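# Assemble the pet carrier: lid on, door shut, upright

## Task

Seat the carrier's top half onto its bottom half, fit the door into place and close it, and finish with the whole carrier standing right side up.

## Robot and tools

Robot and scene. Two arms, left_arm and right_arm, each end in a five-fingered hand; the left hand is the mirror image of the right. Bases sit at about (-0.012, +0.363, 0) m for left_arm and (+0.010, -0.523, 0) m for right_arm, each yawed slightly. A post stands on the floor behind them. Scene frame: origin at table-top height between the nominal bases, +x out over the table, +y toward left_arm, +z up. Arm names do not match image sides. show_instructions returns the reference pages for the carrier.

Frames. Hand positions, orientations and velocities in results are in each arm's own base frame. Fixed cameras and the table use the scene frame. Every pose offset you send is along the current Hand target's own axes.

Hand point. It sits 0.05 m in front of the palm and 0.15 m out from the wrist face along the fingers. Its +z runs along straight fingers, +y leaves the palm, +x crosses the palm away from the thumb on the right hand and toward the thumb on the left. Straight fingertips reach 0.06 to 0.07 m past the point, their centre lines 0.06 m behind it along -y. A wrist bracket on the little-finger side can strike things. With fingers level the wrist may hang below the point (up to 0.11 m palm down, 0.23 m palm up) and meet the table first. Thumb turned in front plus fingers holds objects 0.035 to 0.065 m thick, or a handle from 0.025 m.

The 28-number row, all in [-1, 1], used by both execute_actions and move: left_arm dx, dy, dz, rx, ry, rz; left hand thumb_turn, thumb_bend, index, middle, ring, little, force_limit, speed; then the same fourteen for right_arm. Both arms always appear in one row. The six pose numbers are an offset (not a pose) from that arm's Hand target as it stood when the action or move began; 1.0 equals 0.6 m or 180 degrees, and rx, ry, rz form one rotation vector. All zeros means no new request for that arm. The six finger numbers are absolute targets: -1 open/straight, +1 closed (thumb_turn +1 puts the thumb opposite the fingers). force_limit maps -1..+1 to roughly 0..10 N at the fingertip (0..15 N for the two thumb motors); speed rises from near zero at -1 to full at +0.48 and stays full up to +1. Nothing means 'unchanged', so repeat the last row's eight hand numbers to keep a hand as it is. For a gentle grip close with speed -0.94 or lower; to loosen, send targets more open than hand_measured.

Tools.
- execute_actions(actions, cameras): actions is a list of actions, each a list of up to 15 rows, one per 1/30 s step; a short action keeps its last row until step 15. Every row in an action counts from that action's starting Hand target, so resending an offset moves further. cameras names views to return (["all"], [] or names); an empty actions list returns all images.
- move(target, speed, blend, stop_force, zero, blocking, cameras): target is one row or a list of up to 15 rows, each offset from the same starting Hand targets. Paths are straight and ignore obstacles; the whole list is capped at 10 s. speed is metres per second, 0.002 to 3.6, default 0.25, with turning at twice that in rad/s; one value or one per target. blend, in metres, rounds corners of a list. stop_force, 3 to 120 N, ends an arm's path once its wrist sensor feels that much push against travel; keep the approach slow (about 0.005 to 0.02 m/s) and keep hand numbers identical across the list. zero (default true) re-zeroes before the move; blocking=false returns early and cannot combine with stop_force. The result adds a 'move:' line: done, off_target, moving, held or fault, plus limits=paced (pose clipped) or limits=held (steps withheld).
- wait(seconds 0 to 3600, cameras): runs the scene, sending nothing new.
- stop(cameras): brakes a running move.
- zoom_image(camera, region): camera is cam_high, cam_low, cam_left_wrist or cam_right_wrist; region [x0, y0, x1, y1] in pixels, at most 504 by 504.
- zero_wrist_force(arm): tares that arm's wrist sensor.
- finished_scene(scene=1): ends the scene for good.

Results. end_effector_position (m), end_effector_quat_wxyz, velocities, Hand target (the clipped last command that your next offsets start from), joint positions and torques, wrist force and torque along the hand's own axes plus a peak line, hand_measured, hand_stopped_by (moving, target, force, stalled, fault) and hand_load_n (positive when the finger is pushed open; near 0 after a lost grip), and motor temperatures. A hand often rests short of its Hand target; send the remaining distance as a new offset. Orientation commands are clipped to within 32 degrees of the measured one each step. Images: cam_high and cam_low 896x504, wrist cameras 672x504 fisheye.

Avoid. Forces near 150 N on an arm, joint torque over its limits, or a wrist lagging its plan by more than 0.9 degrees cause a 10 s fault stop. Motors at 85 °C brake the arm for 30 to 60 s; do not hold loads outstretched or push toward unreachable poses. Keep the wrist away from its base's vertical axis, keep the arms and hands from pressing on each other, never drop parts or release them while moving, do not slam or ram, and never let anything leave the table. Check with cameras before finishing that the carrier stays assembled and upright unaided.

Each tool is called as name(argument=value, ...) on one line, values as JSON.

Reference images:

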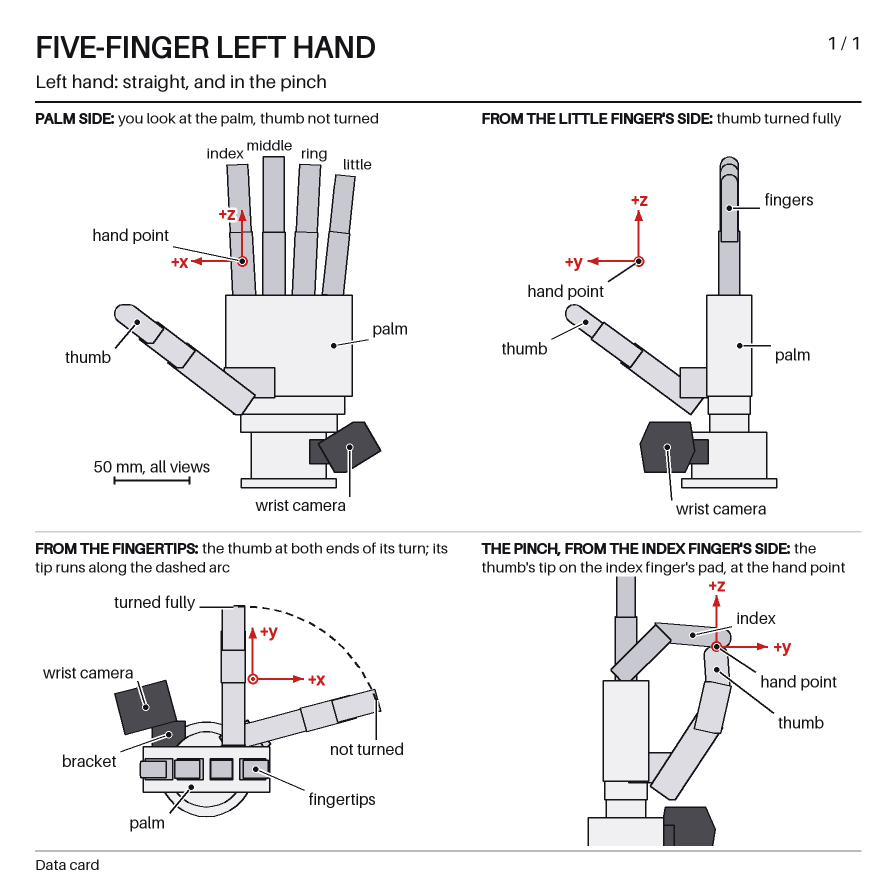

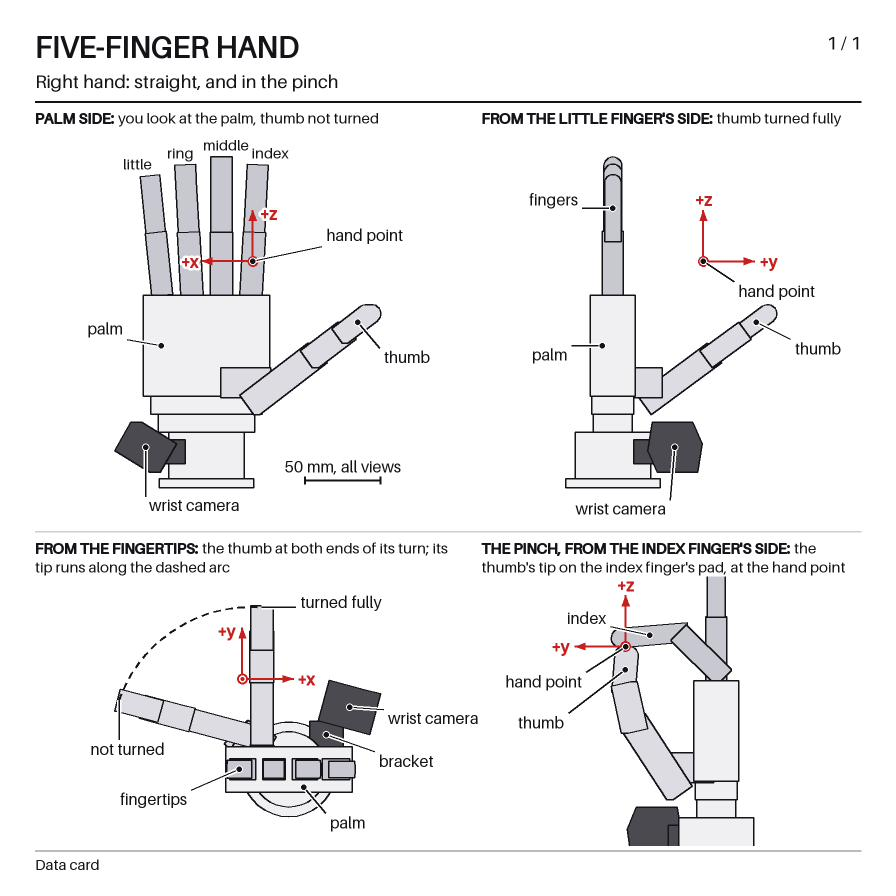

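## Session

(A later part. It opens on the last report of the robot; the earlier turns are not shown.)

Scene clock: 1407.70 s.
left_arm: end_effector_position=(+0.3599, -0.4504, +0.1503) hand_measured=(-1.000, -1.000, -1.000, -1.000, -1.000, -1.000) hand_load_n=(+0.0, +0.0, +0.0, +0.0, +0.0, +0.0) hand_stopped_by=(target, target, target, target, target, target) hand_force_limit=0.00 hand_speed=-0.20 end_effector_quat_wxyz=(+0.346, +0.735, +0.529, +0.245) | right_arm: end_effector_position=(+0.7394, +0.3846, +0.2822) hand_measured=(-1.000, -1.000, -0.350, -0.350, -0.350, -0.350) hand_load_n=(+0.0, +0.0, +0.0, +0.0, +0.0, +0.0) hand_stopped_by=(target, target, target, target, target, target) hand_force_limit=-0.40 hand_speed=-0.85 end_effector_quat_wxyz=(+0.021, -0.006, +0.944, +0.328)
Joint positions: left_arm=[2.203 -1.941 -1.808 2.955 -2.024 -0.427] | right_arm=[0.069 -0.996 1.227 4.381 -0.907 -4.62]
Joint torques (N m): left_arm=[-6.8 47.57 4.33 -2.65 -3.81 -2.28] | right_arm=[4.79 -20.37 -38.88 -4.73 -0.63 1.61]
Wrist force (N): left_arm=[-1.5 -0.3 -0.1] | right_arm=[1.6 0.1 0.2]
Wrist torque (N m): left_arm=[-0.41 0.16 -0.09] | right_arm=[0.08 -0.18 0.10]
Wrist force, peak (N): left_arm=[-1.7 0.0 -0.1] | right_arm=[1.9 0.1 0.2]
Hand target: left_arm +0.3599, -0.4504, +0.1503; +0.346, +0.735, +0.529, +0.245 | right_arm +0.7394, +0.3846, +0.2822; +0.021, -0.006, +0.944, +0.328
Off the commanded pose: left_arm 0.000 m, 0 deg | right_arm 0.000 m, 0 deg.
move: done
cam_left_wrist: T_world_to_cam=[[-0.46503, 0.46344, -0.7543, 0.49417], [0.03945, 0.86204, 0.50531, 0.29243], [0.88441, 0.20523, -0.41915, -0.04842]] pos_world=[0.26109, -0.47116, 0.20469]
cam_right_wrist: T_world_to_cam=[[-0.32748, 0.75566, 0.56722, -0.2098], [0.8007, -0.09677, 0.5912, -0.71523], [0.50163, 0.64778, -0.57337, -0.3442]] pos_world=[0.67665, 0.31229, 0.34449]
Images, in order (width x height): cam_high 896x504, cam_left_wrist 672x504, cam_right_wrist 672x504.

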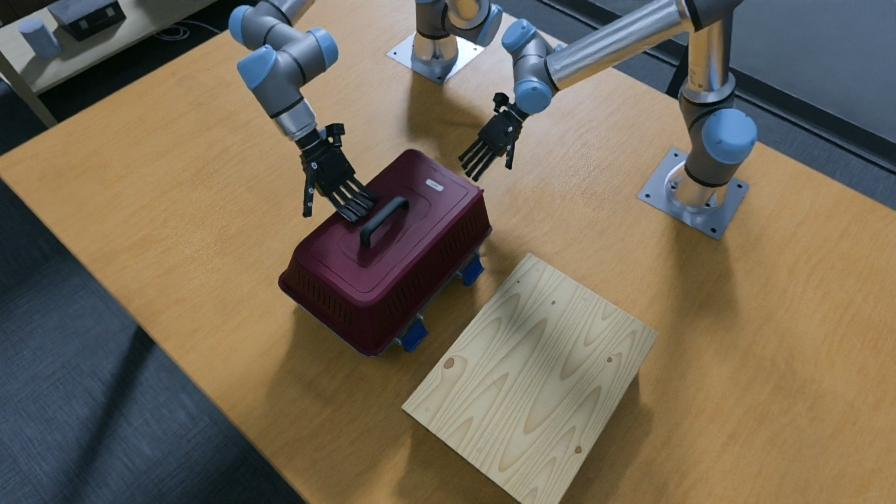

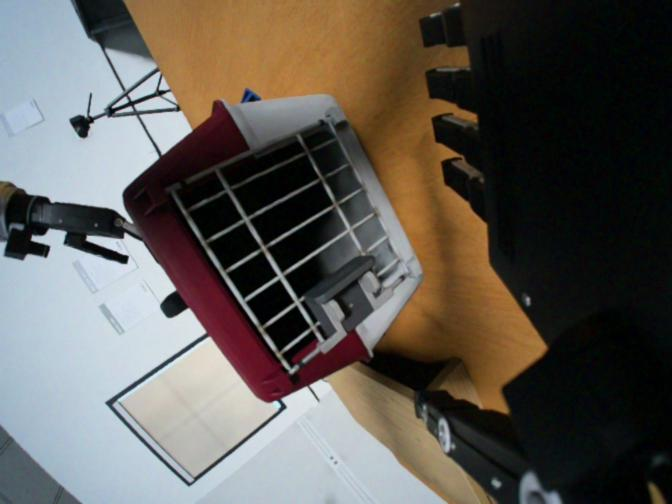

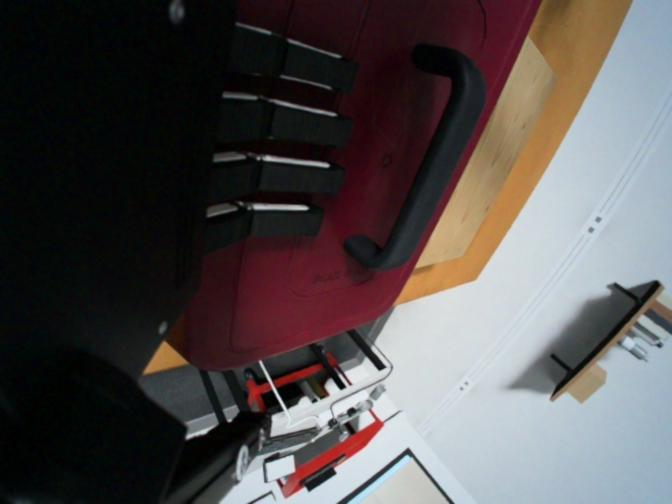

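move(target=[0,0,0,0,0,0,-1,-1,-1,-1,-1,-1,0,-0.2, -0.0087,0.0453,-0.2184,0,0,0,-1,-1,-0.35,-0.35,-0.35,-0.35,-0.4,-0.85], speed=0.12, cameras=["cam_high","cam_low","cam_left_wrist"])

zoom_image(camera="cam_high", region=[260, 120, 510, 370])

zoom_image(camera="cam_low", region=[350, 180, 520, 275])

zoom_image(camera="cam_left_wrist", region=[110, 80, 440, 410])

Scene clock: 1412.80 s.
left_arm: end_effector_position=(+0.3599, -0.4504, +0.1503) hand_measured=(-1.000, -1.000, -1.000, -1.000, -1.000, -1.000) hand_load_n=(+0.0, +0.0, +0.0, +0.0, -0.5, +0.0) hand_stopped_by=(target, target, target, target, target, target) hand_force_limit=0.00 hand_speed=-0.20 end_effector_quat_wxyz=(+0.346, +0.735, +0.529, +0.245) | right_arm: end_effector_position=(+0.7392, +0.3247, +0.4022) hand_measured=(-1.000, -1.000, -0.350, -0.350, -0.350, -0.350) hand_load_n=(+0.0, +0.0, +0.0, +0.0, +0.0, +0.0) hand_stopped_by=(target, target, target, target, target, target) hand_force_limit=-0.40 hand_speed=-0.85 end_effector_quat_wxyz=(+0.021, -0.006, +0.944, +0.328)
Joint positions: left_arm=[2.203 -1.941 -1.808 2.955 -2.024 -0.427] | right_arm=[-0.016 -1.06 1.002 4.736 -0.901 -4.728]
Joint torques (N m): left_arm=[-6.68 48.23 4.74 -2.2 -3.95 -2.29] | right_arm=[-0.24 -19.2 -14.24 -0.38 -0.69 1.43]
Wrist force (N): left_arm=[-1.6 0.1 -0.1] | right_arm=[1.0 0.0 0.5]
Wrist torque (N m): left_arm=[-0.35 0.17 -0.10] | right_arm=[0.06 -0.09 0.13]
Wrist force, peak (N): left_arm=[-1.7 0.0 -0.1] | right_arm=[1.9 -0.8 2.5]
Hand target: left_arm +0.3599, -0.4504, +0.1503; +0.346, +0.735, +0.529, +0.245 | right_arm +0.7392, +0.3246, +0.4020; +0.021, -0.006, +0.944, +0.328
Off the commanded pose: left_arm 0.000 m, 0 deg | right_arm 0.000 m, 0 deg.
move: done
cam_left_wrist: T_world_to_cam=[[-0.46503, 0.46344, -0.7543, 0.49417], [0.03945, 0.86204, 0.50531, 0.29243], [0.88441, 0.20523, -0.41915, -0.04842]] pos_world=[0.26109, -0.47116, 0.20469]

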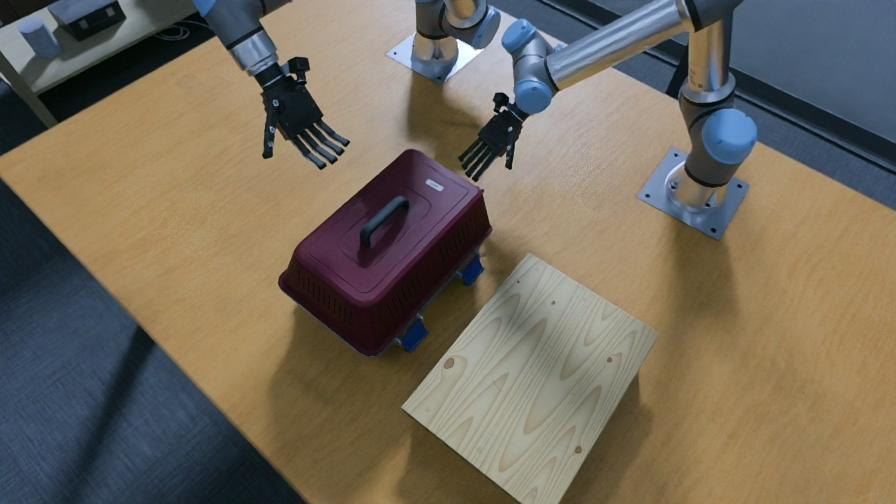

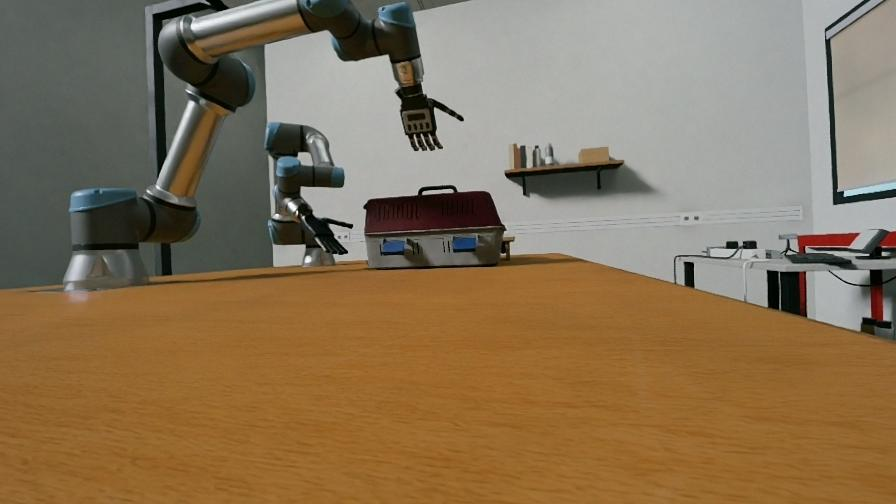

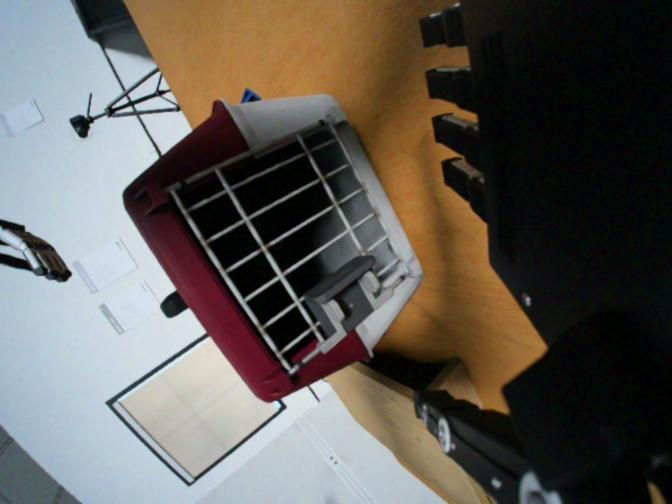

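Scaled by 2.016 from the camera's image (finer frame: 1280x720).

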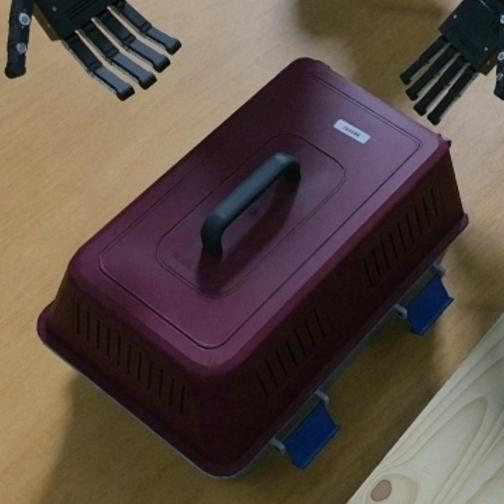

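Scaled by 2.965 from the camera's image (finer frame: 1280x720).

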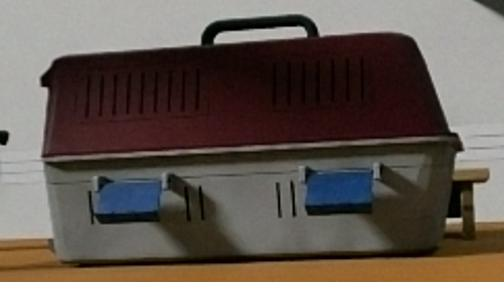

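Scaled by 1.527 from the camera's image (finer frame: 960x720).

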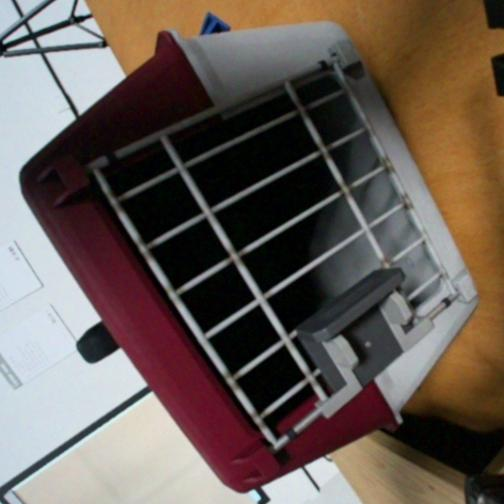

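zoom_image(camera="cam_left_wrist", region=[190, 80, 270, 160])

zoom_image(camera="cam_low", region=[355, 210, 415, 250])

zoom_image(camera="cam_low", region=[450, 205, 510, 245])

zoom_image(camera="cam_left_wrist", region=[120, 160, 200, 240])

zoom_image(camera="cam_left_wrist", region=[250, 310, 390, 410])

zoom_image(camera="cam_high", region=[370, 220, 500, 360])

Scaled by 6.300 from the camera's image (finer frame: 960x720).

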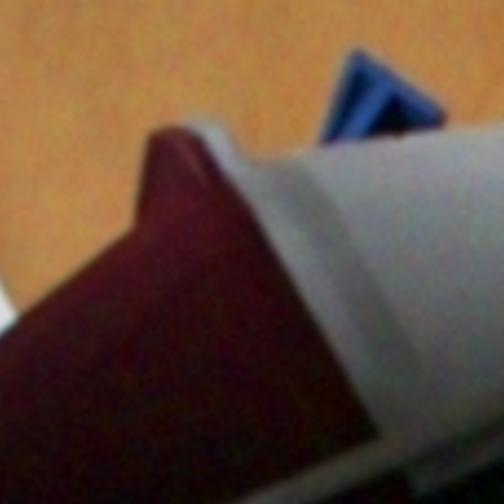

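Scaled by 8.400 from the camera's image (finer frame: 1280x720).

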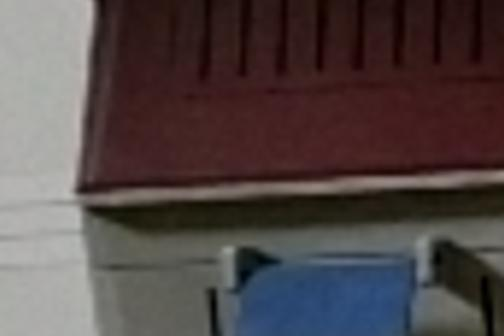

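Scaled by 8.400 from the camera's image (finer frame: 1280x720).

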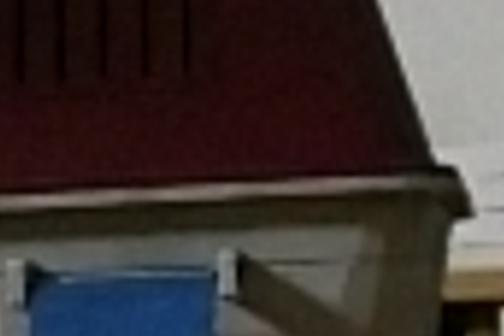

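Scaled by 6.300 from the camera's image (finer frame: 960x720).

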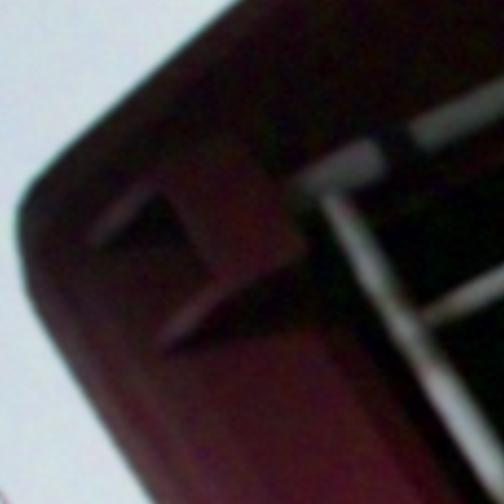

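Scaled by 3.600 from the camera's image (finer frame: 960x720).

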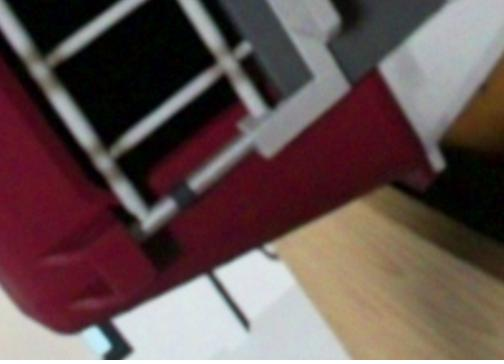

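Scaled by 3.600 from the camera's image (finer frame: 1280x720).

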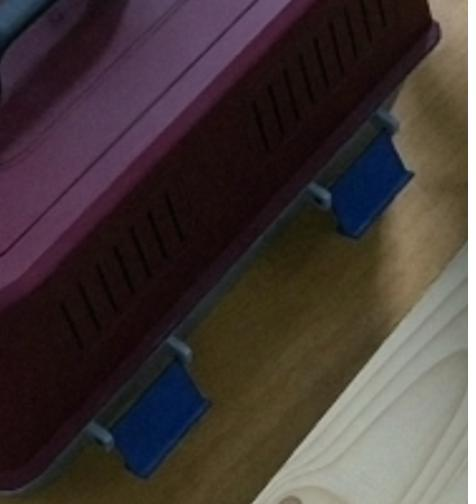

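finished_scene()

The scene is finished: the task was done.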